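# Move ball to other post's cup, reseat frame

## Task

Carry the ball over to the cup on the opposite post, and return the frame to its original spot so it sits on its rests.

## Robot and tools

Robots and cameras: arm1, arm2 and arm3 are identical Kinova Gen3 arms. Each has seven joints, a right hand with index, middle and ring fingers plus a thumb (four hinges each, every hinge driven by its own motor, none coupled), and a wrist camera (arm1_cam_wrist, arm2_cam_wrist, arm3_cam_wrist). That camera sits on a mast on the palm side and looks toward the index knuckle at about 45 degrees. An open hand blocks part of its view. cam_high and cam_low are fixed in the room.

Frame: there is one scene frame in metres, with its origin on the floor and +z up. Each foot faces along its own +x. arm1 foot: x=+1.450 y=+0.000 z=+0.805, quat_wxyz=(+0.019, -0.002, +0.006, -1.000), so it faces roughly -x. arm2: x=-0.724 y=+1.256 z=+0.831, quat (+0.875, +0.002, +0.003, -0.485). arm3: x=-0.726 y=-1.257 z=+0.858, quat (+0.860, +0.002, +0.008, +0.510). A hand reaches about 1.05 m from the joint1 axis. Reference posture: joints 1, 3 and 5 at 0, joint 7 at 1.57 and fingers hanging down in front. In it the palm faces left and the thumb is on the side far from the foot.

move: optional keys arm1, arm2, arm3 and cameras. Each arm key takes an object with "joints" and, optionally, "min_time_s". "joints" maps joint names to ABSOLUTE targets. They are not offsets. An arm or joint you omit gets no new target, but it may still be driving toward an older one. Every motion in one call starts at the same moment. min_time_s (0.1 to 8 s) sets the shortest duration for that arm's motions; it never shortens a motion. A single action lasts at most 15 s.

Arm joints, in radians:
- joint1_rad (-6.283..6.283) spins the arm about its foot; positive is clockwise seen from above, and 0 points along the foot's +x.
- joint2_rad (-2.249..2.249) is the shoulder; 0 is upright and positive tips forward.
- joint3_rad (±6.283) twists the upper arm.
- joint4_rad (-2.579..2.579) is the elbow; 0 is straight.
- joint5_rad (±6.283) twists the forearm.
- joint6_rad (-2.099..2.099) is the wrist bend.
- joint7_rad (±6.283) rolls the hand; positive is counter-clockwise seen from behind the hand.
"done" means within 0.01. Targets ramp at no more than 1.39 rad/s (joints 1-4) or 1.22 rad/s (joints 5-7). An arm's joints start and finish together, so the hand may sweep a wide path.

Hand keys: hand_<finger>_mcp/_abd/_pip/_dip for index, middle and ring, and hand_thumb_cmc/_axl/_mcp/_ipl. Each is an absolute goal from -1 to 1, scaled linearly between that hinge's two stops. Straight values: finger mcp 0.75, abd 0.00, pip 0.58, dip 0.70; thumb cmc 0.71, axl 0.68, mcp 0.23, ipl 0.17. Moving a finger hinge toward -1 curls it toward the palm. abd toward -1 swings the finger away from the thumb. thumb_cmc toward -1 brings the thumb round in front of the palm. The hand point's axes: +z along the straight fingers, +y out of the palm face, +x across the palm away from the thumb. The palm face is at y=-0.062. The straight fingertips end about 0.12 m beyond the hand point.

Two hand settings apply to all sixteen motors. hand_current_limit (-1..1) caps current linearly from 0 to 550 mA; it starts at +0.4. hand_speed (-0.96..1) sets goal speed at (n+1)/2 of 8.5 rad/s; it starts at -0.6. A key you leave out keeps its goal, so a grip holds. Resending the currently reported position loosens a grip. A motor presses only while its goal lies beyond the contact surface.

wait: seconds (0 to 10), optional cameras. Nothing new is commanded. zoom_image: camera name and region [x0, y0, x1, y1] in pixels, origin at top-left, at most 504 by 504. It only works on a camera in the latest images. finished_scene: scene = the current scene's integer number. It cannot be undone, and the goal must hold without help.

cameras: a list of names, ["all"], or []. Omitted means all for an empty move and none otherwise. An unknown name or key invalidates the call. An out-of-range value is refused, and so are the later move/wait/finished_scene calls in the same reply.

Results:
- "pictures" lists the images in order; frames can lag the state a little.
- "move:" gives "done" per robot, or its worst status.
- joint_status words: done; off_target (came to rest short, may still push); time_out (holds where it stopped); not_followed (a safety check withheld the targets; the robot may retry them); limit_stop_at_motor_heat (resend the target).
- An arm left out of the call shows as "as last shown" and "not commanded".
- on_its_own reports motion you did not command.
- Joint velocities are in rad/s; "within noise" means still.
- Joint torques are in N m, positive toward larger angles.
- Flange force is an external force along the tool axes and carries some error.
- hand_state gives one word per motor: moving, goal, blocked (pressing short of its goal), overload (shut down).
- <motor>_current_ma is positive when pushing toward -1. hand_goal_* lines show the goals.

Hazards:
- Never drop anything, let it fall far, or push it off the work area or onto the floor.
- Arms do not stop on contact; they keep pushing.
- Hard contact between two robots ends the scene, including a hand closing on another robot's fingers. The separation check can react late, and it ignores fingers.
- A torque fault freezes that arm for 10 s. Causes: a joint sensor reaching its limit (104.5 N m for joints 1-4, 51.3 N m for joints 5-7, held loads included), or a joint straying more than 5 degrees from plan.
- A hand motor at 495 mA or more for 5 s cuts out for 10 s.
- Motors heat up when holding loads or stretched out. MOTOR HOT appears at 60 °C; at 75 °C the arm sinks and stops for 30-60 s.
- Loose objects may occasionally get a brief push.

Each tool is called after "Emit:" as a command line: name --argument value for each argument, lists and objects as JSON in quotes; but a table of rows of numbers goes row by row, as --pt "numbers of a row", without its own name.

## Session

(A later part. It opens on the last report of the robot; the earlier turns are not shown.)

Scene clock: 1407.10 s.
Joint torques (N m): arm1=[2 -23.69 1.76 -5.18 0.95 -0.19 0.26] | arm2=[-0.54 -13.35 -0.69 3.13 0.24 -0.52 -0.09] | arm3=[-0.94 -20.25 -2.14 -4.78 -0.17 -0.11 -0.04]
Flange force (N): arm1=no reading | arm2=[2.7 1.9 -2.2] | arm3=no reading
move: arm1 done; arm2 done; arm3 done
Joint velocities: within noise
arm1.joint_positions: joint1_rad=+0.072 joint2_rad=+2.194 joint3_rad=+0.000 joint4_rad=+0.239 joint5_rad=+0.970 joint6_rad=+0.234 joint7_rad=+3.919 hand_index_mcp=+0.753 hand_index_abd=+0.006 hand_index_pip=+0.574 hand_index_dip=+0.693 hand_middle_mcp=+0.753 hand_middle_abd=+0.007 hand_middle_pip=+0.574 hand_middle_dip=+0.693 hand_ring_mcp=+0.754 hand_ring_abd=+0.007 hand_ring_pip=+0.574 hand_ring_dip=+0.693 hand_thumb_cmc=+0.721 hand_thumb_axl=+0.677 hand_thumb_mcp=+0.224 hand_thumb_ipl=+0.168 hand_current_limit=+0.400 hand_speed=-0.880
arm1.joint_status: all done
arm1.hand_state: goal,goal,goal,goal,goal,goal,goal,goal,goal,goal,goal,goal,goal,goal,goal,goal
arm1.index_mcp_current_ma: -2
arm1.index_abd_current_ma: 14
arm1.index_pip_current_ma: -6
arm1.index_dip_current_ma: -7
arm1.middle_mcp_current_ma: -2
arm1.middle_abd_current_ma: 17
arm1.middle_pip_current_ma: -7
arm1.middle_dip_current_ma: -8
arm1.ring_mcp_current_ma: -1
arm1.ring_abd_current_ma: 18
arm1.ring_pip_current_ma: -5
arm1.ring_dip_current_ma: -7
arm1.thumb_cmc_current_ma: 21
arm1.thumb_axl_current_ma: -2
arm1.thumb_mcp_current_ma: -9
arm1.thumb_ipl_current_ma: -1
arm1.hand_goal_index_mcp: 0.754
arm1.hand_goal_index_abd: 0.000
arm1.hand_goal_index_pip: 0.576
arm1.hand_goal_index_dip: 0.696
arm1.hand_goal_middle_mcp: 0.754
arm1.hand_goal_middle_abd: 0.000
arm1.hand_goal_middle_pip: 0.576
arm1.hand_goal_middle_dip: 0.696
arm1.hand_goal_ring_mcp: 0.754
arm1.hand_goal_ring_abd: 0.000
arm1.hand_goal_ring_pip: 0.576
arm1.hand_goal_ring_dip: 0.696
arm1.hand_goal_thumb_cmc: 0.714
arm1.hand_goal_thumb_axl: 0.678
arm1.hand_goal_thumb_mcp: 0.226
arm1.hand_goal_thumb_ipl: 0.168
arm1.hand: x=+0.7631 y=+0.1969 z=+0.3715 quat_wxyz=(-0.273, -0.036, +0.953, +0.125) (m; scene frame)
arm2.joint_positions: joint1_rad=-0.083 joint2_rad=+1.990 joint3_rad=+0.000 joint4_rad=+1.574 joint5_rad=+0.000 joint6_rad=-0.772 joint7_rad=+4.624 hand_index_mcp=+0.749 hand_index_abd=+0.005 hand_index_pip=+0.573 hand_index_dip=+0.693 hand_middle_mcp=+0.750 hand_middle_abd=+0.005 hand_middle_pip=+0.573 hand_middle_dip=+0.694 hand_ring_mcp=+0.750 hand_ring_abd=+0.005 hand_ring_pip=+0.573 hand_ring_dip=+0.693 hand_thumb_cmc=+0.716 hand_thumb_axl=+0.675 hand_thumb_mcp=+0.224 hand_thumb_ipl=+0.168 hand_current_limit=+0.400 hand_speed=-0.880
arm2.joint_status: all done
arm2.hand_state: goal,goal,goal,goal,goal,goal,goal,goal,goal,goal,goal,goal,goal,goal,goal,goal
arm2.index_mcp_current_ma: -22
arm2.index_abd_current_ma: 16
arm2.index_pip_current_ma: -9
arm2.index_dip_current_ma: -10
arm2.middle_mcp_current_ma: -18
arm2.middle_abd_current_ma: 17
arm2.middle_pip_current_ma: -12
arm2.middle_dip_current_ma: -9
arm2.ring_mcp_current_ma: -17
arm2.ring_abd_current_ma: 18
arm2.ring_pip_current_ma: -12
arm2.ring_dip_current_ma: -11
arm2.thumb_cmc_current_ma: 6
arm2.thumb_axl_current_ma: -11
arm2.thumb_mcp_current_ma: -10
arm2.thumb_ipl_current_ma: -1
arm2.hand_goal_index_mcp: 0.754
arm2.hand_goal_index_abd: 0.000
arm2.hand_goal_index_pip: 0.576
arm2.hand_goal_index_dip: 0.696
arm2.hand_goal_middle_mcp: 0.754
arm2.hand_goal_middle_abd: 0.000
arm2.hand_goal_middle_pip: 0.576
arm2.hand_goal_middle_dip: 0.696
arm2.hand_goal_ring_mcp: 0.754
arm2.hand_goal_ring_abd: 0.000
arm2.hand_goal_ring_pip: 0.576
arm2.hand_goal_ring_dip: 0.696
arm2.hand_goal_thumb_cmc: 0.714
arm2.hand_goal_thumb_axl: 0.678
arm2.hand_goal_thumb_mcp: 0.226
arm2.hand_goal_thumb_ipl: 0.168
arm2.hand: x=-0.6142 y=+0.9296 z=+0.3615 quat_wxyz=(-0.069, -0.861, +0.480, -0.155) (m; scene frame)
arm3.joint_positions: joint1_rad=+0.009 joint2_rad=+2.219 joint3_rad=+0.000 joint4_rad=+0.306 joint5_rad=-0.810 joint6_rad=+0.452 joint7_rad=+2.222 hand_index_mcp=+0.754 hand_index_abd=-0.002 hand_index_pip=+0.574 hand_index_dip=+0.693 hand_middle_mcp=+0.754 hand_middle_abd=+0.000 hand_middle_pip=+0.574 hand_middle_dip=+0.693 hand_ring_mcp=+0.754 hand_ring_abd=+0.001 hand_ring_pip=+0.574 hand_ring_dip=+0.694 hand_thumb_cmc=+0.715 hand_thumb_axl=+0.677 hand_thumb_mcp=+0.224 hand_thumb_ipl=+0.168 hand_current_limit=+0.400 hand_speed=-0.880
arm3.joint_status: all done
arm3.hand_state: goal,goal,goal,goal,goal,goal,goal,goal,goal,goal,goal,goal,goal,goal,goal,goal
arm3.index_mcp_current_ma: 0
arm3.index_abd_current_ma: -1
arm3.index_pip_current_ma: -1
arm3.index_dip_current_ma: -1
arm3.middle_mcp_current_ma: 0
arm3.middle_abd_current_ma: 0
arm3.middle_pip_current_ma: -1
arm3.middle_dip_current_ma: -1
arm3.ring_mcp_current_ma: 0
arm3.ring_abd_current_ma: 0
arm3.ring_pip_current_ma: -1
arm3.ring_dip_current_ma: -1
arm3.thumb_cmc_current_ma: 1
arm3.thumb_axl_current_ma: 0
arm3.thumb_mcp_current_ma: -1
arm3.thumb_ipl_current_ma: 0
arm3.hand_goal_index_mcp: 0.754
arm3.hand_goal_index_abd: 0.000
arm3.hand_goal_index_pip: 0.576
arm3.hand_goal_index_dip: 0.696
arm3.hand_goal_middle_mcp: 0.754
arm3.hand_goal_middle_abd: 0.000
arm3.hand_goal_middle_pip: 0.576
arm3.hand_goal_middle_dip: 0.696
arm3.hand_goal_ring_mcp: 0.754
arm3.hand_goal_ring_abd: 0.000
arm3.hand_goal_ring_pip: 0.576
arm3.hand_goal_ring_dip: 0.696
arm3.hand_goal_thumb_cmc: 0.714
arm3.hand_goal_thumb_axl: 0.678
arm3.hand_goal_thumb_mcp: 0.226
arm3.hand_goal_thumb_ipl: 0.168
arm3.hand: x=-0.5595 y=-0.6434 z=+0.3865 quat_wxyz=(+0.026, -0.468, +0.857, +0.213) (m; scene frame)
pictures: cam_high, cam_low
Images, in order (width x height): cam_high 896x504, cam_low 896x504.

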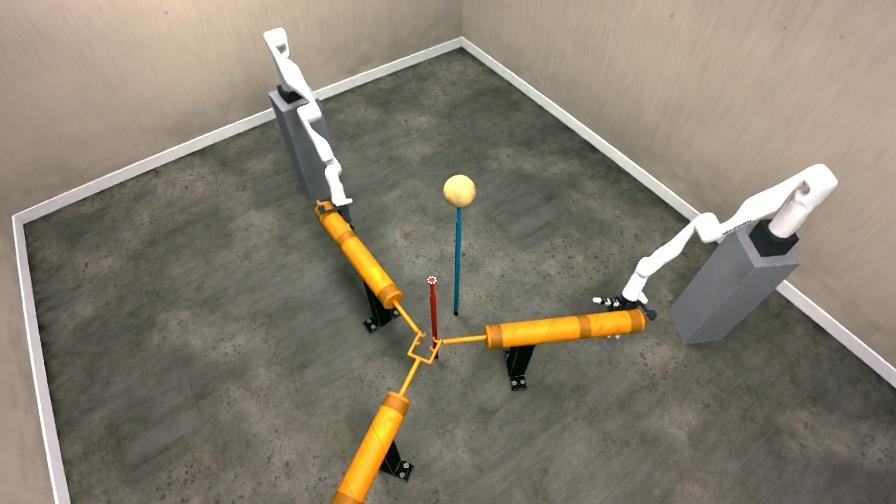

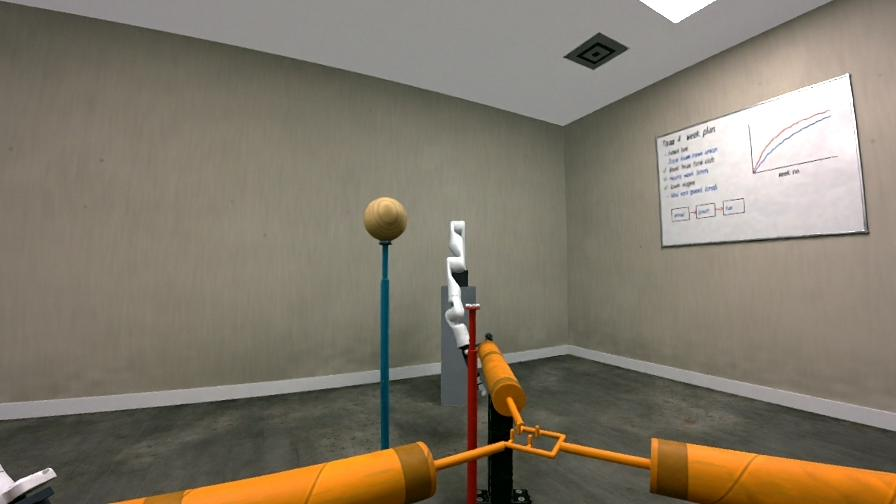

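Emit:
move --arm1 '{"joints":{"joint1_rad":-0.038,"joint2_rad":2.066,"joint4_rad":0.572,"joint5_rad":1.761,"joint6_rad":0.256,"joint7_rad":3.014},"min_time_s":3}' --arm2 '{"joints":{"joint1_rad":-0.347,"joint2_rad":1.982,"joint4_rad":1.557,"joint5_rad":0,"joint6_rad":-0.747,"joint7_rad":4.343},"min_time_s":3}' --arm3 '{"joints":{"joint1_rad":0.139,"joint2_rad":2.1435,"joint4_rad":0.442,"joint5_rad":-0.889,"joint6_rad":0.467,"joint7_rad":2.432},"min_time_s":3}' --cameras '["cam_high","cam_low"]'

Emit:
zoom_image --camera "cam_high" --region '[290, 180, 690, 504]'

Emit:
zoom_image --camera "cam_low" --region '[400, 370, 700, 504]'

Scene clock: 1419.77 s.
Joint torques (N m): arm1=[3.32 -23.09 2.57 -3.47 1.02 1.66 0.2] | arm2=[-2.27 -12.12 -4.09 2.07 1.25 -0.55 -0.39] | arm3=[-0.94 -20.47 -2.27 -4.2 -0.21 0.14 -0.08]
Flange force (N): arm1=no reading | arm2=[6.8 5.3 -8.1] | arm3=no reading
move: arm1 done; arm2 done; arm3 done
Joint velocities: within noise
arm1.joint_positions: joint1_rad=-0.038 joint2_rad=+2.066 joint3_rad=+0.000 joint4_rad=+0.572 joint5_rad=+1.761 joint6_rad=+0.256 joint7_rad=+3.014 hand_index_mcp=+0.753 hand_index_abd=+0.006 hand_index_pip=+0.574 hand_index_dip=+0.693 hand_middle_mcp=+0.753 hand_middle_abd=+0.007 hand_middle_pip=+0.574 hand_middle_dip=+0.693 hand_ring_mcp=+0.754 hand_ring_abd=+0.007 hand_ring_pip=+0.574 hand_ring_dip=+0.693 hand_thumb_cmc=+0.721 hand_thumb_axl=+0.677 hand_thumb_mcp=+0.224 hand_thumb_ipl=+0.168 hand_current_limit=+0.400 hand_speed=-0.880
arm1.joint_status: all done
arm1.hand_state: goal,goal,goal,goal,goal,goal,goal,goal,goal,goal,goal,goal,goal,goal,goal,goal
arm1.index_mcp_current_ma: -2
arm1.index_abd_current_ma: 14
arm1.index_pip_current_ma: -6
arm1.index_dip_current_ma: -7
arm1.middle_mcp_current_ma: -2
arm1.middle_abd_current_ma: 17
arm1.middle_pip_current_ma: -6
arm1.middle_dip_current_ma: -8
arm1.ring_mcp_current_ma: -1
arm1.ring_abd_current_ma: 18
arm1.ring_pip_current_ma: -5
arm1.ring_dip_current_ma: -7
arm1.thumb_cmc_current_ma: 20
arm1.thumb_axl_current_ma: -2
arm1.thumb_mcp_current_ma: -9
arm1.thumb_ipl_current_ma: -1
arm1.hand_goal_index_mcp: 0.754
arm1.hand_goal_index_abd: 0.000
arm1.hand_goal_index_pip: 0.576
arm1.hand_goal_index_dip: 0.696
arm1.hand_goal_middle_mcp: 0.754
arm1.hand_goal_middle_abd: 0.000
arm1.hand_goal_middle_pip: 0.576
arm1.hand_goal_middle_dip: 0.696
arm1.hand_goal_ring_mcp: 0.754
arm1.hand_goal_ring_abd: 0.000
arm1.hand_goal_ring_pip: 0.576
arm1.hand_goal_ring_dip: 0.696
arm1.hand_goal_thumb_cmc: 0.714
arm1.hand_goal_thumb_axl: 0.678
arm1.hand_goal_thumb_mcp: 0.226
arm1.hand_goal_thumb_ipl: 0.168
arm1.hand: x=+0.7860 y=+0.1380 z=+0.3795 quat_wxyz=(-0.273, -0.036, +0.953, +0.125) (m; scene frame)
arm2.joint_positions: joint1_rad=-0.347 joint2_rad=+1.982 joint3_rad=+0.000 joint4_rad=+1.557 joint5_rad=+0.000 joint6_rad=-0.747 joint7_rad=+4.343 hand_index_mcp=+0.749 hand_index_abd=+0.005 hand_index_pip=+0.573 hand_index_dip=+0.693 hand_middle_mcp=+0.750 hand_middle_abd=+0.005 hand_middle_pip=+0.573 hand_middle_dip=+0.694 hand_ring_mcp=+0.750 hand_ring_abd=+0.005 hand_ring_pip=+0.573 hand_ring_dip=+0.693 hand_thumb_cmc=+0.715 hand_thumb_axl=+0.675 hand_thumb_mcp=+0.224 hand_thumb_ipl=+0.168 hand_current_limit=+0.400 hand_speed=-0.880
arm2.joint_status: all done
arm2.hand_state: goal,goal,goal,goal,goal,goal,goal,goal,goal,goal,goal,goal,goal,goal,goal,goal
arm2.index_mcp_current_ma: -22
arm2.index_abd_current_ma: 16
arm2.index_pip_current_ma: -9
arm2.index_dip_current_ma: -10
arm2.middle_mcp_current_ma: -18
arm2.middle_abd_current_ma: 17
arm2.middle_pip_current_ma: -12
arm2.middle_dip_current_ma: -9
arm2.ring_mcp_current_ma: -16
arm2.ring_abd_current_ma: 18
arm2.ring_pip_current_ma: -12
arm2.ring_dip_current_ma: -11
arm2.thumb_cmc_current_ma: 5
arm2.thumb_axl_current_ma: -11
arm2.thumb_mcp_current_ma: -10
arm2.thumb_ipl_current_ma: -1
arm2.hand_goal_index_mcp: 0.754
arm2.hand_goal_index_abd: 0.000
arm2.hand_goal_index_pip: 0.576
arm2.hand_goal_index_dip: 0.696
arm2.hand_goal_middle_mcp: 0.754
arm2.hand_goal_middle_abd: 0.000
arm2.hand_goal_middle_pip: 0.576
arm2.hand_goal_middle_dip: 0.696
arm2.hand_goal_ring_mcp: 0.754
arm2.hand_goal_ring_abd: 0.000
arm2.hand_goal_ring_pip: 0.576
arm2.hand_goal_ring_dip: 0.696
arm2.hand_goal_thumb_cmc: 0.714
arm2.hand_goal_thumb_axl: 0.678
arm2.hand_goal_thumb_mcp: 0.226
arm2.hand_goal_thumb_ipl: 0.168
arm2.hand: x=-0.5343 y=+0.9865 z=+0.3541 quat_wxyz=(-0.024, -0.856, +0.488, -0.169) (m; scene frame)
arm3.joint_positions: joint1_rad=+0.139 joint2_rad=+2.143 joint3_rad=+0.000 joint4_rad=+0.442 joint5_rad=-0.889 joint6_rad=+0.467 joint7_rad=+2.432 hand_index_mcp=+0.754 hand_index_abd=-0.002 hand_index_pip=+0.574 hand_index_dip=+0.693 hand_middle_mcp=+0.754 hand_middle_abd=+0.000 hand_middle_pip=+0.574 hand_middle_dip=+0.693 hand_ring_mcp=+0.754 hand_ring_abd=+0.001 hand_ring_pip=+0.574 hand_ring_dip=+0.694 hand_thumb_cmc=+0.715 hand_thumb_axl=+0.677 hand_thumb_mcp=+0.224 hand_thumb_ipl=+0.168 hand_current_limit=+0.400 hand_speed=-0.880
arm3.joint_status: all done
arm3.hand_state: goal,goal,goal,goal,goal,goal,goal,goal,goal,goal,goal,goal,goal,goal,goal,goal
arm3.index_mcp_current_ma: 0
arm3.index_abd_current_ma: -1
arm3.index_pip_current_ma: -1
arm3.index_dip_current_ma: -1
arm3.middle_mcp_current_ma: 0
arm3.middle_abd_current_ma: 0
arm3.middle_pip_current_ma: -1
arm3.middle_dip_current_ma: -1
arm3.ring_mcp_current_ma: 0
arm3.ring_abd_current_ma: 0
arm3.ring_pip_current_ma: -1
arm3.ring_dip_current_ma: -1
arm3.thumb_cmc_current_ma: 1
arm3.thumb_axl_current_ma: 0
arm3.thumb_mcp_current_ma: -1
arm3.thumb_ipl_current_ma: 0
arm3.hand_goal_index_mcp: 0.754
arm3.hand_goal_index_abd: 0.000
arm3.hand_goal_index_pip: 0.576
arm3.hand_goal_index_dip: 0.696
arm3.hand_goal_middle_mcp: 0.754
arm3.hand_goal_middle_abd: 0.000
arm3.hand_goal_middle_pip: 0.576
arm3.hand_goal_middle_dip: 0.696
arm3.hand_goal_ring_mcp: 0.754
arm3.hand_goal_ring_abd: 0.000
arm3.hand_goal_ring_pip: 0.576
arm3.hand_goal_ring_dip: 0.696
arm3.hand_goal_thumb_cmc: 0.714
arm3.hand_goal_thumb_axl: 0.678
arm3.hand_goal_thumb_mcp: 0.226
arm3.hand_goal_thumb_ipl: 0.168
arm3.hand: x=-0.5034 y=-0.6807 z=+0.4014 quat_wxyz=(+0.025, -0.469, +0.857, +0.213) (m; scene frame)
pictures: cam_high, cam_low
Images, in order (width x height): cam_high 896x504, cam_low 896x504.

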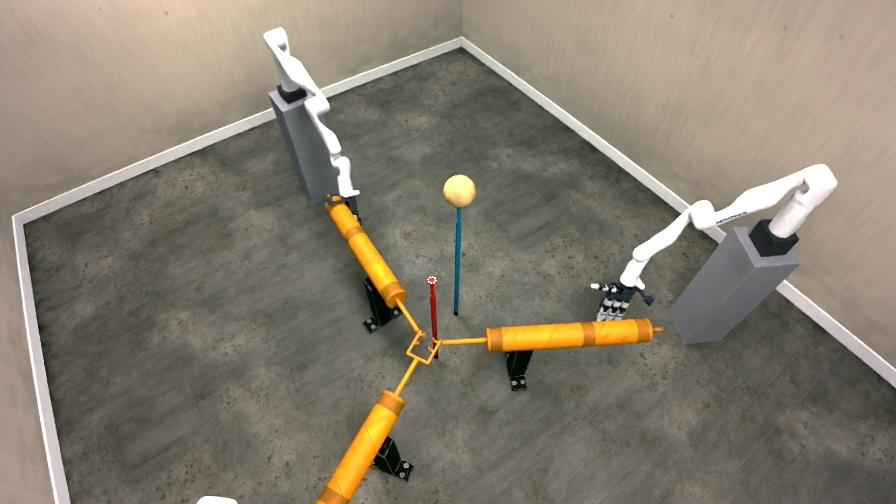

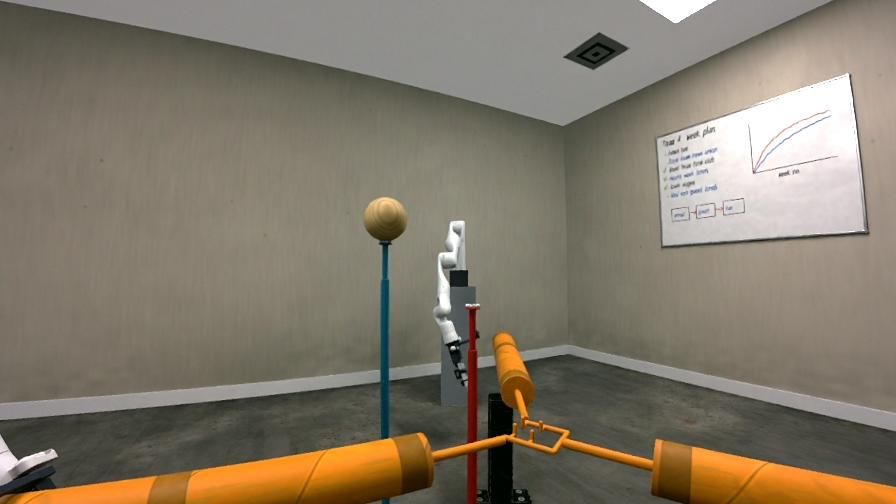

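Scaled by 1.260 from the camera's 896x504 image, which has a finer 1280x720 frame.

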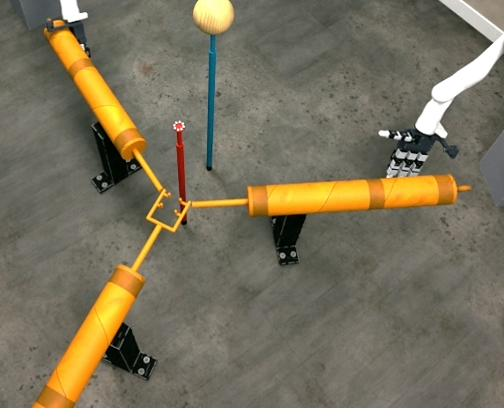

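Scaled by 1.680 from the camera's 896x504 image, which has a finer 1280x720 frame.

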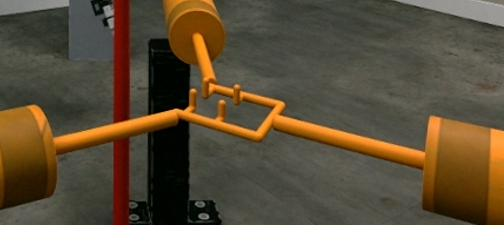

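Emit:
move --cameras '["all"]'

Emit:
zoom_image --camera "cam_high" --region '[560, 240, 700, 370]'

Emit:
zoom_image --camera "cam_high" --region '[280, 160, 420, 300]'

Emit:
zoom_image --camera "cam_low" --region '[420, 300, 560, 440]'

Scene clock: 1444.07 s.
Joint torques (N m): arm1=[3.3 -23.04 2.57 -3.45 0.88 1.63 0.25] | arm2=[-2.21 -12.2 -4.09 2.03 1.22 -0.54 -0.39] | arm3=[-0.92 -20.53 -2.22 -4.22 -0.17 0.15 -0.07]
Flange force (N): arm1=no reading | arm2=[6.6 5.3 -8.2] | arm3=no reading
Joint velocities: within noise
arm1.joint_positions: joint1_rad=-0.038 joint2_rad=+2.066 joint3_rad=+0.000 joint4_rad=+0.572 joint5_rad=+1.761 joint6_rad=+0.256 joint7_rad=+3.014 hand_index_mcp=+0.753 hand_index_abd=+0.006 hand_index_pip=+0.574 hand_index_dip=+0.693 hand_middle_mcp=+0.753 hand_middle_abd=+0.007 hand_middle_pip=+0.574 hand_middle_dip=+0.693 hand_ring_mcp=+0.754 hand_ring_abd=+0.007 hand_ring_pip=+0.574 hand_ring_dip=+0.693 hand_thumb_cmc=+0.721 hand_thumb_axl=+0.677 hand_thumb_mcp=+0.224 hand_thumb_ipl=+0.168 hand_current_limit=+0.400 hand_speed=-0.880
arm1.joint_status: all done
arm1.hand_state: goal,goal,goal,goal,goal,goal,goal,goal,goal,goal,goal,goal,goal,goal,goal,goal
arm1.index_mcp_current_ma: -2
arm1.index_abd_current_ma: 14
arm1.index_pip_current_ma: -6
arm1.index_dip_current_ma: -7
arm1.middle_mcp_current_ma: -2
arm1.middle_abd_current_ma: 17
arm1.middle_pip_current_ma: -6
arm1.middle_dip_current_ma: -8
arm1.ring_mcp_current_ma: -1
arm1.ring_abd_current_ma: 18
arm1.ring_pip_current_ma: -5
arm1.ring_dip_current_ma: -7
arm1.thumb_cmc_current_ma: 20
arm1.thumb_axl_current_ma: -2
arm1.thumb_mcp_current_ma: -9
arm1.thumb_ipl_current_ma: -1
arm1.hand_goal_index_mcp: 0.754
arm1.hand_goal_index_abd: 0.000
arm1.hand_goal_index_pip: 0.576
arm1.hand_goal_index_dip: 0.696
arm1.hand_goal_middle_mcp: 0.754
arm1.hand_goal_middle_abd: 0.000
arm1.hand_goal_middle_pip: 0.576
arm1.hand_goal_middle_dip: 0.696
arm1.hand_goal_ring_mcp: 0.754
arm1.hand_goal_ring_abd: 0.000
arm1.hand_goal_ring_pip: 0.576
arm1.hand_goal_ring_dip: 0.696
arm1.hand_goal_thumb_cmc: 0.714
arm1.hand_goal_thumb_axl: 0.678
arm1.hand_goal_thumb_mcp: 0.226
arm1.hand_goal_thumb_ipl: 0.168
arm1.hand: x=+0.7860 y=+0.1380 z=+0.3795 quat_wxyz=(-0.273, -0.036, +0.953, +0.125) (m; scene frame)
arm2.joint_positions: joint1_rad=-0.347 joint2_rad=+1.982 joint3_rad=+0.000 joint4_rad=+1.557 joint5_rad=+0.000 joint6_rad=-0.747 joint7_rad=+4.343 hand_index_mcp=+0.749 hand_index_abd=+0.005 hand_index_pip=+0.573 hand_index_dip=+0.693 hand_middle_mcp=+0.750 hand_middle_abd=+0.005 hand_middle_pip=+0.573 hand_middle_dip=+0.694 hand_ring_mcp=+0.750 hand_ring_abd=+0.005 hand_ring_pip=+0.573 hand_ring_dip=+0.693 hand_thumb_cmc=+0.715 hand_thumb_axl=+0.675 hand_thumb_mcp=+0.224 hand_thumb_ipl=+0.168 hand_current_limit=+0.400 hand_speed=-0.880
arm2.joint_status: all done
arm2.hand_state: goal,goal,goal,goal,goal,goal,goal,goal,goal,goal,goal,goal,goal,goal,goal,goal
arm2.index_mcp_current_ma: -22
arm2.index_abd_current_ma: 16
arm2.index_pip_current_ma: -9
arm2.index_dip_current_ma: -10
arm2.middle_mcp_current_ma: -18
arm2.middle_abd_current_ma: 17
arm2.middle_pip_current_ma: -12
arm2.middle_dip_current_ma: -9
arm2.ring_mcp_current_ma: -16
arm2.ring_abd_current_ma: 18
arm2.ring_pip_current_ma: -12
arm2.ring_dip_current_ma: -11
arm2.thumb_cmc_current_ma: 5
arm2.thumb_axl_current_ma: -11
arm2.thumb_mcp_current_ma: -10
arm2.thumb_ipl_current_ma: -1
arm2.hand_goal_index_mcp: 0.754
arm2.hand_goal_index_abd: 0.000
arm2.hand_goal_index_pip: 0.576
arm2.hand_goal_index_dip: 0.696
arm2.hand_goal_middle_mcp: 0.754
arm2.hand_goal_middle_abd: 0.000
arm2.hand_goal_middle_pip: 0.576
arm2.hand_goal_middle_dip: 0.696
arm2.hand_goal_ring_mcp: 0.754
arm2.hand_goal_ring_abd: 0.000
arm2.hand_goal_ring_pip: 0.576
arm2.hand_goal_ring_dip: 0.696
arm2.hand_goal_thumb_cmc: 0.714
arm2.hand_goal_thumb_axl: 0.678
arm2.hand_goal_thumb_mcp: 0.226
arm2.hand_goal_thumb_ipl: 0.168
arm2.hand: x=-0.5343 y=+0.9864 z=+0.3541 quat_wxyz=(-0.024, -0.856, +0.488, -0.169) (m; scene frame)
arm3.joint_positions: joint1_rad=+0.139 joint2_rad=+2.143 joint3_rad=+0.000 joint4_rad=+0.442 joint5_rad=-0.889 joint6_rad=+0.467 joint7_rad=+2.432 hand_index_mcp=+0.754 hand_index_abd=-0.002 hand_index_pip=+0.574 hand_index_dip=+0.693 hand_middle_mcp=+0.754 hand_middle_abd=+0.000 hand_middle_pip=+0.574 hand_middle_dip=+0.693 hand_ring_mcp=+0.754 hand_ring_abd=+0.001 hand_ring_pip=+0.574 hand_ring_dip=+0.694 hand_thumb_cmc=+0.715 hand_thumb_axl=+0.677 hand_thumb_mcp=+0.224 hand_thumb_ipl=+0.168 hand_current_limit=+0.400 hand_speed=-0.880
arm3.joint_status: all done
arm3.hand_state: goal,goal,goal,goal,goal,goal,goal,goal,goal,goal,goal,goal,goal,goal,goal,goal
arm3.index_mcp_current_ma: 0
arm3.index_abd_current_ma: -1
arm3.index_pip_current_ma: -1
arm3.index_dip_current_ma: -1
arm3.middle_mcp_current_ma: 0
arm3.middle_abd_current_ma: 0
arm3.middle_pip_current_ma: -1
arm3.middle_dip_current_ma: -1
arm3.ring_mcp_current_ma: 0
arm3.ring_abd_current_ma: 0
arm3.ring_pip_current_ma: -1
arm3.ring_dip_current_ma: -1
arm3.thumb_cmc_current_ma: 1
arm3.thumb_axl_current_ma: 0
arm3.thumb_mcp_current_ma: -1
arm3.thumb_ipl_current_ma: 0
arm3.hand_goal_index_mcp: 0.754
arm3.hand_goal_index_abd: 0.000
arm3.hand_goal_index_pip: 0.576
arm3.hand_goal_index_dip: 0.696
arm3.hand_goal_middle_mcp: 0.754
arm3.hand_goal_middle_abd: 0.000
arm3.hand_goal_middle_pip: 0.576
arm3.hand_goal_middle_dip: 0.696
arm3.hand_goal_ring_mcp: 0.754
arm3.hand_goal_ring_abd: 0.000
arm3.hand_goal_ring_pip: 0.576
arm3.hand_goal_ring_dip: 0.696
arm3.hand_goal_thumb_cmc: 0.714
arm3.hand_goal_thumb_axl: 0.678
arm3.hand_goal_thumb_mcp: 0.226
arm3.hand_goal_thumb_ipl: 0.168
arm3.hand: x=-0.5034 y=-0.6807 z=+0.4014 quat_wxyz=(+0.025, -0.469, +0.857, +0.213) (m; scene frame)
pictures: arm1_cam_wrist, arm2_cam_wrist, arm3_cam_wrist, cam_high, cam_low
Images, in order (width x height): arm1_cam_wrist 672x504, arm2_cam_wrist 672x504, arm3_cam_wrist 672x504, cam_high 896x504, cam_low 896x504.

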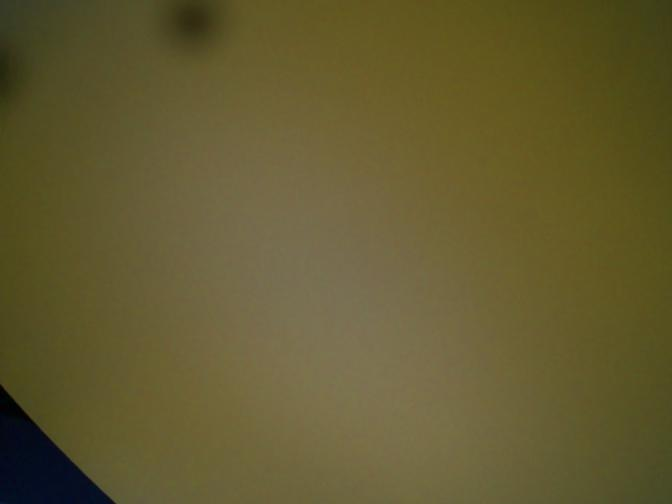

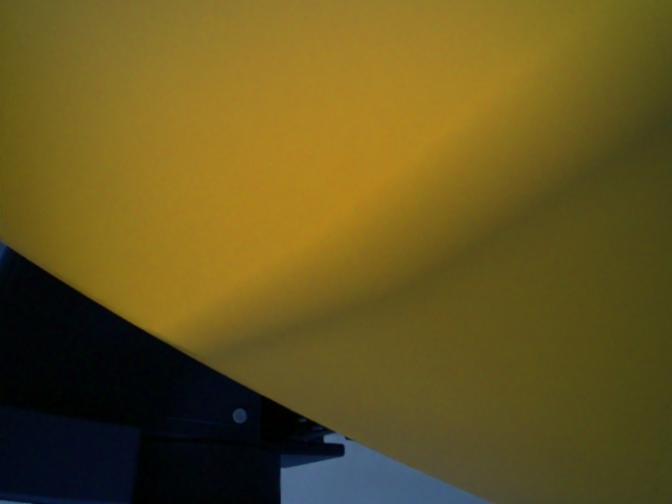

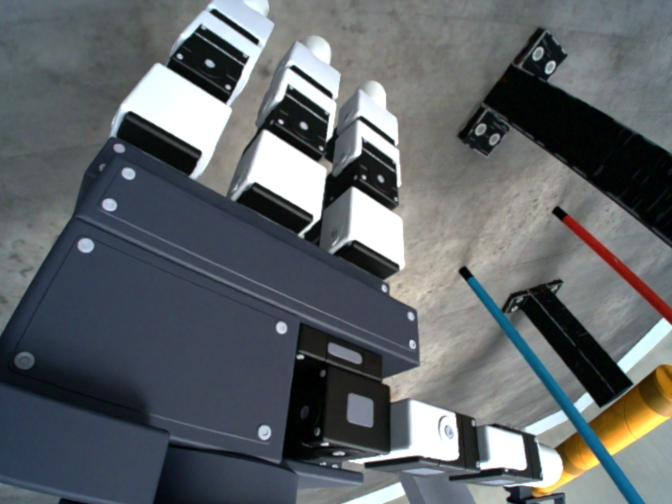

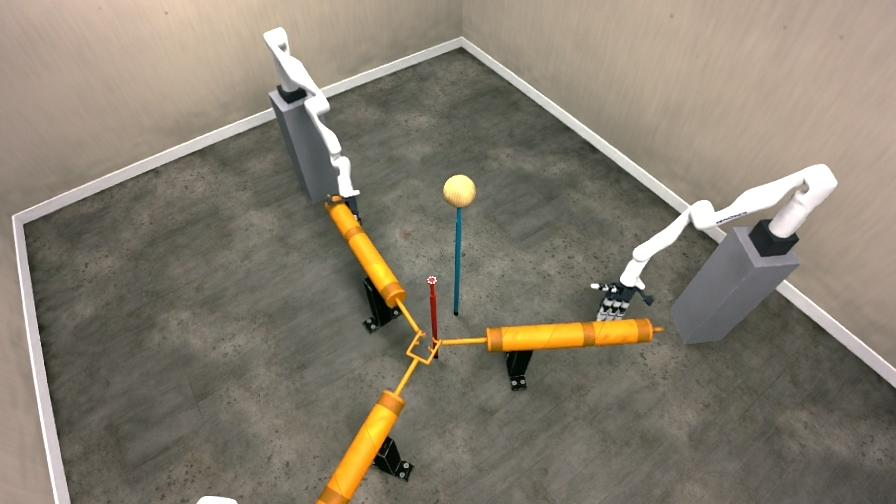

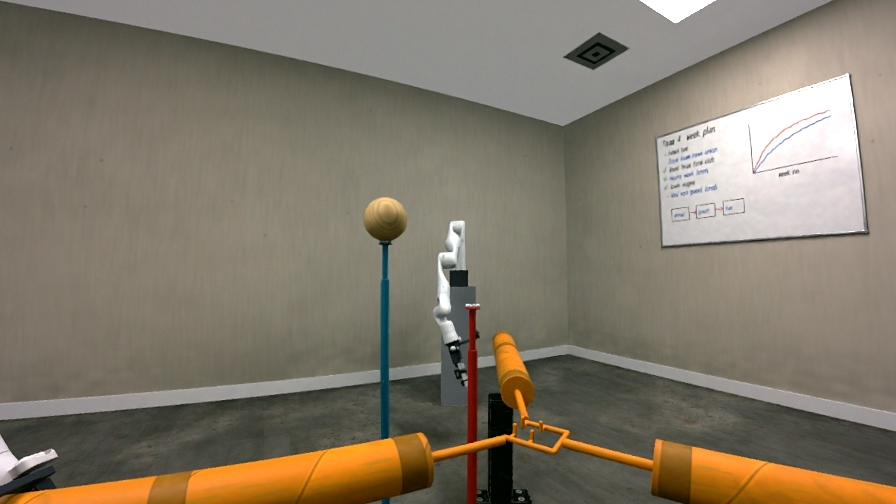

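Scaled by 3.600 from the camera's 896x504 image, which has a finer 1280x720 frame.

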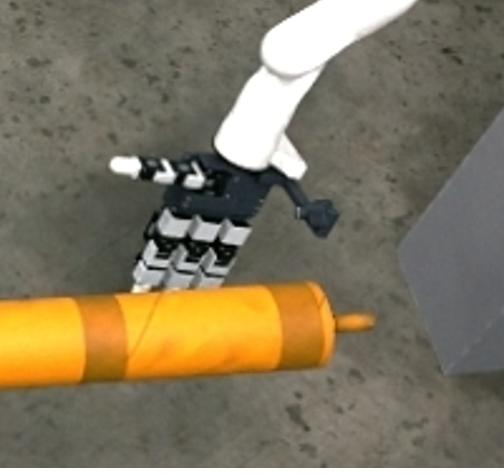

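Scaled by 3.600 from the camera's 896x504 image, which has a finer 1280x720 frame.

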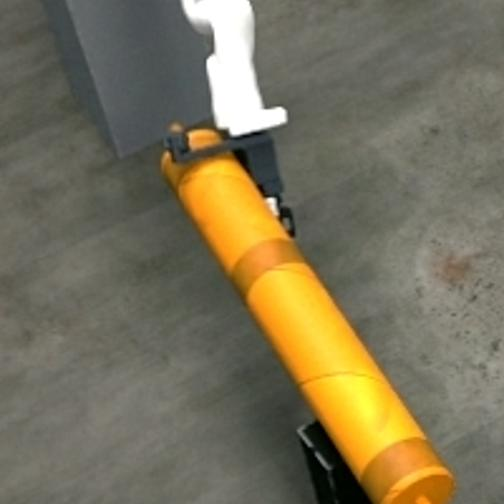

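Scaled by 3.600 from the camera's 896x504 image, which has a finer 1280x720 frame.

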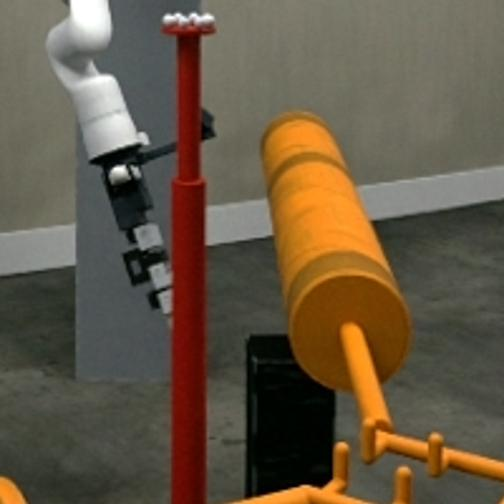

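Emit:
move --arm1 '{"joints":{"joint1_rad":0.0723,"joint2_rad":2.194,"joint4_rad":0.2389,"joint5_rad":0.9705,"joint6_rad":0.2342,"joint7_rad":3.9189},"min_time_s":4}' --arm2 '{"joints":{"joint1_rad":-0.0831,"joint2_rad":1.9901,"joint4_rad":1.5742,"joint5_rad":0,"joint6_rad":-0.7718,"joint7_rad":4.624},"min_time_s":4}' --arm3 '{"joints":{"joint1_rad":0.0089,"joint2_rad":2.219,"joint4_rad":0.3062,"joint5_rad":-0.8095,"joint6_rad":0.452,"joint7_rad":2.2223},"min_time_s":4}' --cameras '["all"]'

Emit:
zoom_image --camera "cam_high" --region '[370, 270, 520, 420]'

Emit:
zoom_image --camera "cam_low" --region '[400, 370, 700, 504]'

Emit:
zoom_image --camera "cam_high" --region '[290, 180, 690, 504]'

Scene clock: 1488.90 s.
Joint torques (N m): arm1=[1.97 -23.58 1.77 -5.18 0.96 -0.19 0.23] | arm2=[1.13 -14.85 2.83 2.32 -0.5 -1.09 0.25] | arm3=[-2.58 -22.07 -3.08 -5.61 -0.59 0.17 -0.14]
Flange force (N): arm1=no reading | arm2=[0.4 -4.4 -1.5] | arm3=no reading
move: arm1 done; arm2 done; arm3 done
Joint velocities: within noise
arm1.joint_positions: joint1_rad=+0.072 joint2_rad=+2.194 joint3_rad=+0.000 joint4_rad=+0.239 joint5_rad=+0.970 joint6_rad=+0.234 joint7_rad=+3.919 hand_index_mcp=+0.753 hand_index_abd=+0.006 hand_index_pip=+0.574 hand_index_dip=+0.693 hand_middle_mcp=+0.753 hand_middle_abd=+0.007 hand_middle_pip=+0.574 hand_middle_dip=+0.693 hand_ring_mcp=+0.754 hand_ring_abd=+0.007 hand_ring_pip=+0.574 hand_ring_dip=+0.693 hand_thumb_cmc=+0.720 hand_thumb_axl=+0.677 hand_thumb_mcp=+0.224 hand_thumb_ipl=+0.168 hand_current_limit=+0.400 hand_speed=-0.880
arm1.joint_status: all done
arm1.hand_state: goal,goal,goal,goal,goal,goal,goal,goal,goal,goal,goal,goal,goal,goal,goal,goal
arm1.index_mcp_current_ma: -1
arm1.index_abd_current_ma: 14
arm1.index_pip_current_ma: -6
arm1.index_dip_current_ma: -7
arm1.middle_mcp_current_ma: -1
arm1.middle_abd_current_ma: 17
arm1.middle_pip_current_ma: -6
arm1.middle_dip_current_ma: -8
arm1.ring_mcp_current_ma: -1
arm1.ring_abd_current_ma: 18
arm1.ring_pip_current_ma: -5
arm1.ring_dip_current_ma: -7
arm1.thumb_cmc_current_ma: 20
arm1.thumb_axl_current_ma: -2
arm1.thumb_mcp_current_ma: -9
arm1.thumb_ipl_current_ma: -1
arm1.hand_goal_index_mcp: 0.754
arm1.hand_goal_index_abd: 0.000
arm1.hand_goal_index_pip: 0.576
arm1.hand_goal_index_dip: 0.696
arm1.hand_goal_middle_mcp: 0.754
arm1.hand_goal_middle_abd: 0.000
arm1.hand_goal_middle_pip: 0.576
arm1.hand_goal_middle_dip: 0.696
arm1.hand_goal_ring_mcp: 0.754
arm1.hand_goal_ring_abd: 0.000
arm1.hand_goal_ring_pip: 0.576
arm1.hand_goal_ring_dip: 0.696
arm1.hand_goal_thumb_cmc: 0.714
arm1.hand_goal_thumb_axl: 0.678
arm1.hand_goal_thumb_mcp: 0.226
arm1.hand_goal_thumb_ipl: 0.168
arm1.hand: x=+0.7631 y=+0.1969 z=+0.3714 quat_wxyz=(-0.273, -0.036, +0.953, +0.125) (m; scene frame)
arm2.joint_positions: joint1_rad=-0.083 joint2_rad=+1.990 joint3_rad=+0.000 joint4_rad=+1.574 joint5_rad=+0.000 joint6_rad=-0.772 joint7_rad=+4.624 hand_index_mcp=+0.749 hand_index_abd=+0.005 hand_index_pip=+0.573 hand_index_dip=+0.693 hand_middle_mcp=+0.750 hand_middle_abd=+0.005 hand_middle_pip=+0.573 hand_middle_dip=+0.694 hand_ring_mcp=+0.750 hand_ring_abd=+0.005 hand_ring_pip=+0.573 hand_ring_dip=+0.693 hand_thumb_cmc=+0.730 hand_thumb_axl=+0.678 hand_thumb_mcp=+0.224 hand_thumb_ipl=+0.168 hand_current_limit=+0.400 hand_speed=-0.880
arm2.joint_status: all done
arm2.hand_state: goal,goal,goal,goal,goal,goal,goal,goal,goal,goal,goal,goal,goal,goal,goal,goal
arm2.index_mcp_current_ma: -19
arm2.index_abd_current_ma: 16
arm2.index_pip_current_ma: -9
arm2.index_dip_current_ma: -10
arm2.middle_mcp_current_ma: -15
arm2.middle_abd_current_ma: 17
arm2.middle_pip_current_ma: -11
arm2.middle_dip_current_ma: -9
arm2.ring_mcp_current_ma: -14
arm2.ring_abd_current_ma: 18
arm2.ring_pip_current_ma: -11
arm2.ring_dip_current_ma: -11
arm2.thumb_cmc_current_ma: 69
arm2.thumb_axl_current_ma: -2
arm2.thumb_mcp_current_ma: -10
arm2.thumb_ipl_current_ma: -1
arm2.hand_goal_index_mcp: 0.754
arm2.hand_goal_index_abd: 0.000
arm2.hand_goal_index_pip: 0.576
arm2.hand_goal_index_dip: 0.696
arm2.hand_goal_middle_mcp: 0.754
arm2.hand_goal_middle_abd: 0.000
arm2.hand_goal_middle_pip: 0.576
arm2.hand_goal_middle_dip: 0.696
arm2.hand_goal_ring_mcp: 0.754
arm2.hand_goal_ring_abd: 0.000
arm2.hand_goal_ring_pip: 0.576
arm2.hand_goal_ring_dip: 0.696
arm2.hand_goal_thumb_cmc: 0.714
arm2.hand_goal_thumb_axl: 0.678
arm2.hand_goal_thumb_mcp: 0.226
arm2.hand_goal_thumb_ipl: 0.168
arm2.hand: x=-0.6142 y=+0.9296 z=+0.3615 quat_wxyz=(-0.069, -0.861, +0.480, -0.155) (m; scene frame)
arm3.joint_positions: joint1_rad=+0.009 joint2_rad=+2.219 joint3_rad=+0.000 joint4_rad=+0.306 joint5_rad=-0.810 joint6_rad=+0.452 joint7_rad=+2.222 hand_index_mcp=+0.754 hand_index_abd=-0.002 hand_index_pip=+0.574 hand_index_dip=+0.693 hand_middle_mcp=+0.754 hand_middle_abd=+0.000 hand_middle_pip=+0.574 hand_middle_dip=+0.693 hand_ring_mcp=+0.754 hand_ring_abd=+0.001 hand_ring_pip=+0.574 hand_ring_dip=+0.694 hand_thumb_cmc=+0.716 hand_thumb_axl=+0.677 hand_thumb_mcp=+0.224 hand_thumb_ipl=+0.168 hand_current_limit=+0.400 hand_speed=-0.880
arm3.joint_status: all done
arm3.hand_state: goal,goal,goal,goal,goal,goal,goal,goal,goal,goal,goal,goal,goal,goal,goal,goal
arm3.index_mcp_current_ma: 0
arm3.index_abd_current_ma: -1
arm3.index_pip_current_ma: -1
arm3.index_dip_current_ma: -1
arm3.middle_mcp_current_ma: 0
arm3.middle_abd_current_ma: 0
arm3.middle_pip_current_ma: -1
arm3.middle_dip_current_ma: -1
arm3.ring_mcp_current_ma: 0
arm3.ring_abd_current_ma: 0
arm3.ring_pip_current_ma: -1
arm3.ring_dip_current_ma: -1
arm3.thumb_cmc_current_ma: 1
arm3.thumb_axl_current_ma: 0
arm3.thumb_mcp_current_ma: -1
arm3.thumb_ipl_current_ma: 0
arm3.hand_goal_index_mcp: 0.754
arm3.hand_goal_index_abd: 0.000
arm3.hand_goal_index_pip: 0.576
arm3.hand_goal_index_dip: 0.696
arm3.hand_goal_middle_mcp: 0.754
arm3.hand_goal_middle_abd: 0.000
arm3.hand_goal_middle_pip: 0.576
arm3.hand_goal_middle_dip: 0.696
arm3.hand_goal_ring_mcp: 0.754
arm3.hand_goal_ring_abd: 0.000
arm3.hand_goal_ring_pip: 0.576
arm3.hand_goal_ring_dip: 0.696
arm3.hand_goal_thumb_cmc: 0.714
arm3.hand_goal_thumb_axl: 0.678
arm3.hand_goal_thumb_mcp: 0.226
arm3.hand_goal_thumb_ipl: 0.168
arm3.hand: x=-0.5595 y=-0.6434 z=+0.3865 quat_wxyz=(+0.026, -0.468, +0.857, +0.213) (m; scene frame)
pictures: arm1_cam_wrist, arm2_cam_wrist, arm3_cam_wrist, cam_high, cam_low
Images, in order (width x height): arm1_cam_wrist 672x504, arm2_cam_wrist 672x504, arm3_cam_wrist 672x504, cam_high 896x504, cam_low 896x504.

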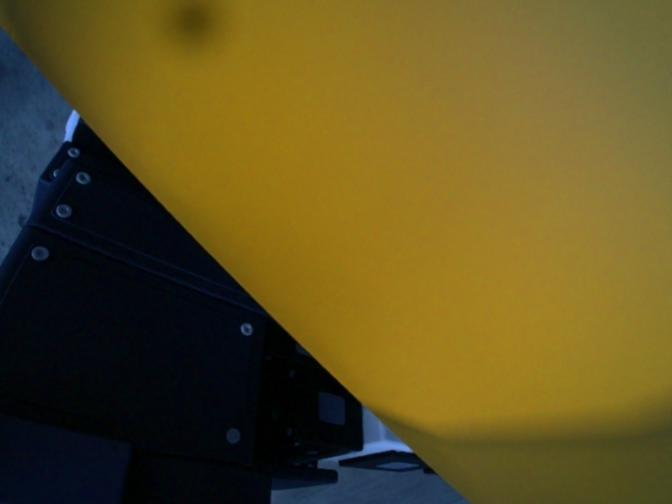

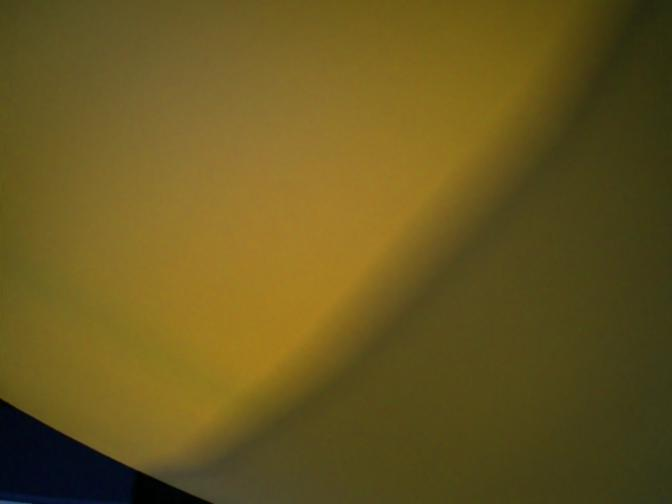

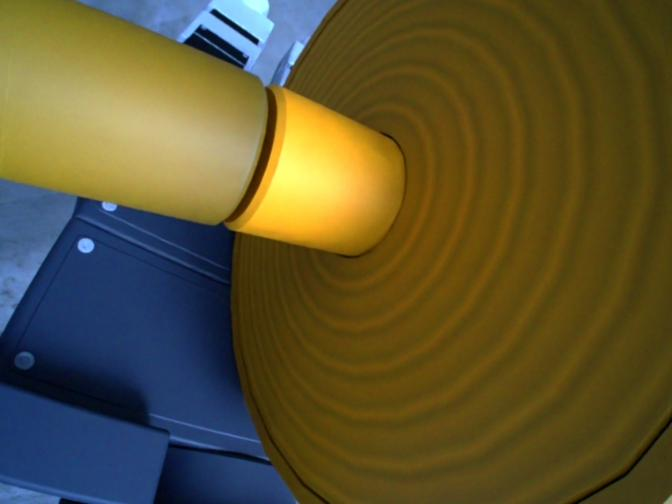

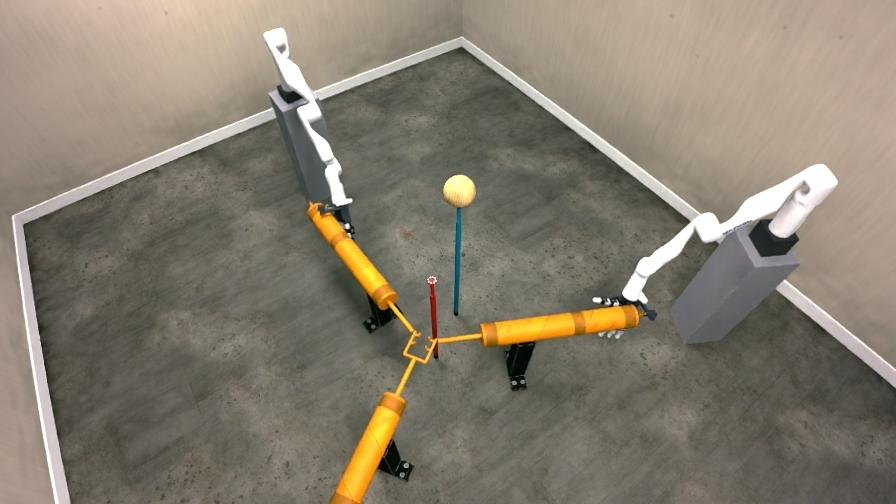

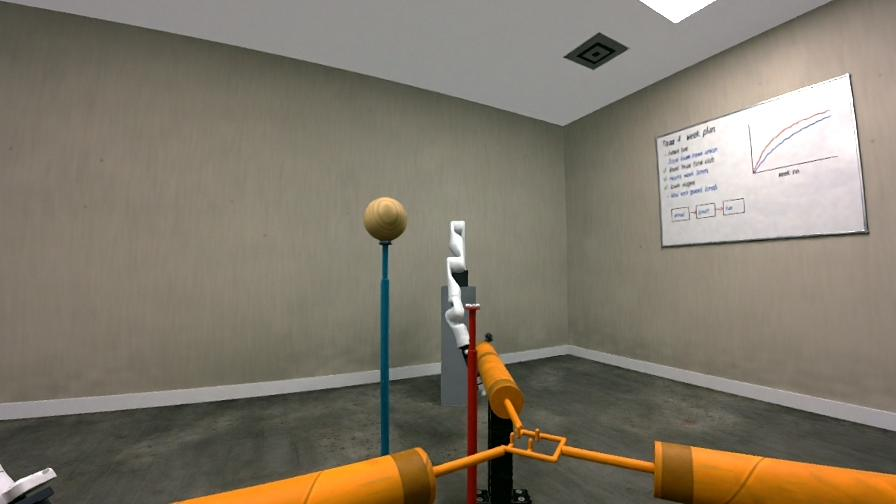

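Scaled by 3.360 from the camera's 896x504 image, which has a finer 1280x720 frame.

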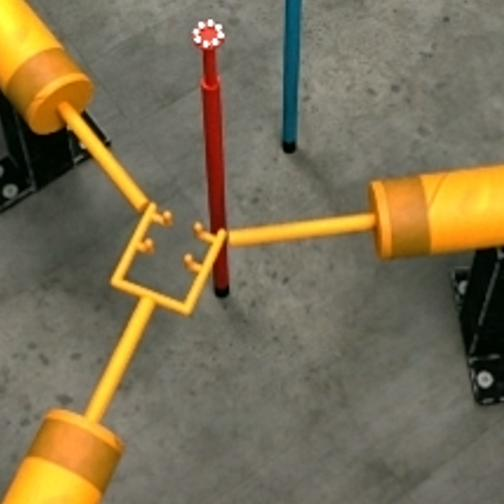

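Scaled by 1.680 from the camera's 896x504 image, which has a finer 1280x720 frame.

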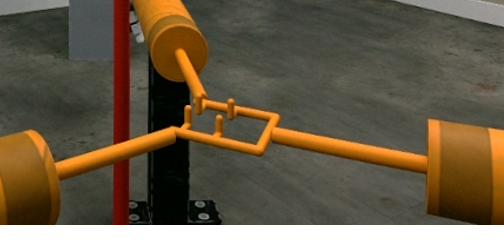

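Scaled by 1.260 from the camera's 896x504 image, which has a finer 1280x720 frame.

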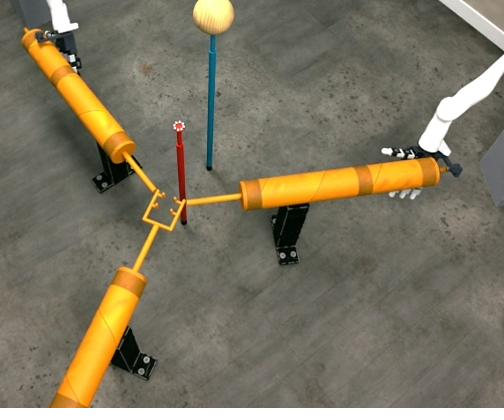

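Emit:
move --arm1 '{"joints":{"joint1_rad":0.118,"joint2_rad":2.2142,"joint4_rad":0.1868,"joint5_rad":0.8189,"joint6_rad":0.2312,"joint7_rad":4.1098},"min_time_s":1.5}' --cameras '["arm1_cam_wrist","cam_high"]'

Emit:
zoom_image --camera "cam_high" --region '[280, 160, 440, 320]'

Scene clock: 1538.43 s.
Joint torques (N m): arm1=[2.02 -23.65 1.66 -5.4 0.83 -0.47 0.15] | arm2=[1.1 -14.76 2.85 2.3 -0.51 -1.09 0.28] | arm3=[-2.7 -22.21 -3.02 -5.66 -0.57 0.17 -0.13]
Flange force (N): arm1=no reading | arm2=[0.6 -4.3 -1.8] | arm3=no reading
move: arm1 done
Joint velocities: within noise
arm1.joint_positions: joint1_rad=+0.118 joint2_rad=+2.214 joint3_rad=+0.000 joint4_rad=+0.187 joint5_rad=+0.819 joint6_rad=+0.231 joint7_rad=+4.110 hand_index_mcp=+0.753 hand_index_abd=+0.006 hand_index_pip=+0.574 hand_index_dip=+0.693 hand_middle_mcp=+0.753 hand_middle_abd=+0.007 hand_middle_pip=+0.574 hand_middle_dip=+0.693 hand_ring_mcp=+0.754 hand_ring_abd=+0.007 hand_ring_pip=+0.574 hand_ring_dip=+0.693 hand_thumb_cmc=+0.720 hand_thumb_axl=+0.677 hand_thumb_mcp=+0.224 hand_thumb_ipl=+0.168 hand_current_limit=+0.400 hand_speed=-0.880
arm1.joint_status: all done
arm1.hand_state: goal,goal,goal,goal,goal,goal,goal,goal,goal,goal,goal,goal,goal,goal,goal,goal
arm1.index_mcp_current_ma: -1
arm1.index_abd_current_ma: 14
arm1.index_pip_current_ma: -6
arm1.index_dip_current_ma: -7
arm1.middle_mcp_current_ma: -1
arm1.middle_abd_current_ma: 17
arm1.middle_pip_current_ma: -6
arm1.middle_dip_current_ma: -8
arm1.ring_mcp_current_ma: -1
arm1.ring_abd_current_ma: 18
arm1.ring_pip_current_ma: -5
arm1.ring_dip_current_ma: -7
arm1.thumb_cmc_current_ma: 20
arm1.thumb_axl_current_ma: -2
arm1.thumb_mcp_current_ma: -9
arm1.thumb_ipl_current_ma: -1
arm1.hand_goal_index_mcp: 0.754
arm1.hand_goal_index_abd: 0.000
arm1.hand_goal_index_pip: 0.576
arm1.hand_goal_index_dip: 0.696
arm1.hand_goal_middle_mcp: 0.754
arm1.hand_goal_middle_abd: 0.000
arm1.hand_goal_middle_pip: 0.576
arm1.hand_goal_middle_dip: 0.696
arm1.hand_goal_ring_mcp: 0.754
arm1.hand_goal_ring_abd: 0.000
arm1.hand_goal_ring_pip: 0.576
arm1.hand_goal_ring_dip: 0.696
arm1.hand_goal_thumb_cmc: 0.714
arm1.hand_goal_thumb_axl: 0.678
arm1.hand_goal_thumb_mcp: 0.226
arm1.hand_goal_thumb_ipl: 0.168
arm1.hand: x=+0.7634 y=+0.2221 z=+0.3715 quat_wxyz=(-0.273, -0.036, +0.953, +0.125) (m; scene frame)
arm2: as last shown
arm3.joint_positions: joint1_rad=+0.009 joint2_rad=+2.219 joint3_rad=+0.000 joint4_rad=+0.306 joint5_rad=-0.810 joint6_rad=+0.452 joint7_rad=+2.222 hand_index_mcp=+0.754 hand_index_abd=-0.002 hand_index_pip=+0.574 hand_index_dip=+0.693 hand_middle_mcp=+0.754 hand_middle_abd=+0.000 hand_middle_pip=+0.574 hand_middle_dip=+0.693 hand_ring_mcp=+0.754 hand_ring_abd=+0.001 hand_ring_pip=+0.574 hand_ring_dip=+0.694 hand_thumb_cmc=+0.716 hand_thumb_axl=+0.677 hand_thumb_mcp=+0.224 hand_thumb_ipl=+0.168 hand_current_limit=+0.400 hand_speed=-0.880
arm3.joint_status: not commanded
arm3.hand_state: goal,goal,goal,goal,goal,goal,goal,goal,goal,goal,goal,goal,goal,goal,goal,goal
arm3.index_mcp_current_ma: 0
arm3.index_abd_current_ma: -1
arm3.index_pip_current_ma: -1
arm3.index_dip_current_ma: -1
arm3.middle_mcp_current_ma: 0
arm3.middle_abd_current_ma: 0
arm3.middle_pip_current_ma: -1
arm3.middle_dip_current_ma: -1
arm3.ring_mcp_current_ma: 0
arm3.ring_abd_current_ma: 0
arm3.ring_pip_current_ma: -1
arm3.ring_dip_current_ma: -1
arm3.thumb_cmc_current_ma: 1
arm3.thumb_axl_current_ma: 0
arm3.thumb_mcp_current_ma: -1
arm3.thumb_ipl_current_ma: 0
arm3.hand_goal_index_mcp: 0.754
arm3.hand_goal_index_abd: 0.000
arm3.hand_goal_index_pip: 0.576
arm3.hand_goal_index_dip: 0.696
arm3.hand_goal_middle_mcp: 0.754
arm3.hand_goal_middle_abd: 0.000
arm3.hand_goal_middle_pip: 0.576
arm3.hand_goal_middle_dip: 0.696
arm3.hand_goal_ring_mcp: 0.754
arm3.hand_goal_ring_abd: 0.000
arm3.hand_goal_ring_pip: 0.576
arm3.hand_goal_ring_dip: 0.696
arm3.hand_goal_thumb_cmc: 0.714
arm3.hand_goal_thumb_axl: 0.678
arm3.hand_goal_thumb_mcp: 0.226
arm3.hand_goal_thumb_ipl: 0.168
arm3.hand: x=-0.5595 y=-0.6434 z=+0.3865 quat_wxyz=(+0.026, -0.468, +0.857, +0.213) (m; scene frame)
pictures: arm1_cam_wrist, cam_high
Images, in order (width x height): arm1_cam_wrist 672x504, cam_high 896x504.

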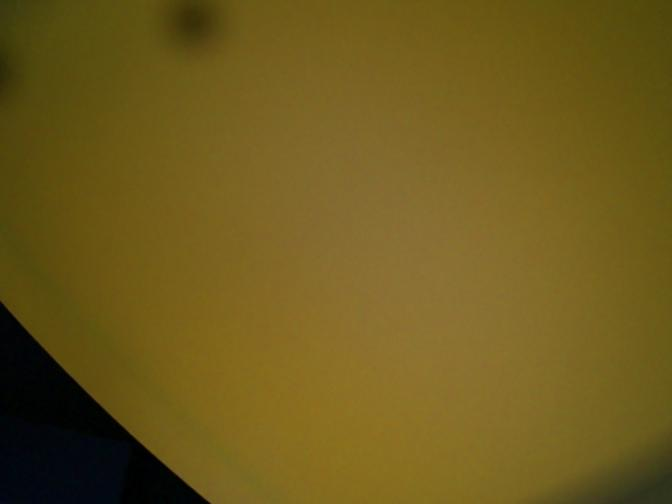

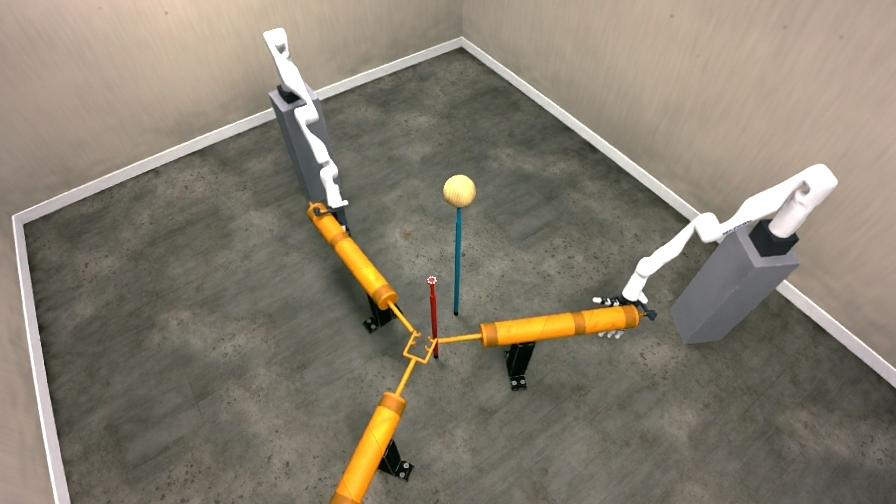

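Scaled by 3.150 from the camera's 896x504 image, which has a finer 1280x720 frame.

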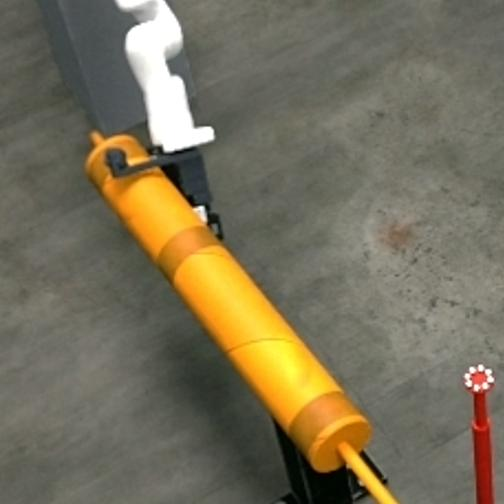

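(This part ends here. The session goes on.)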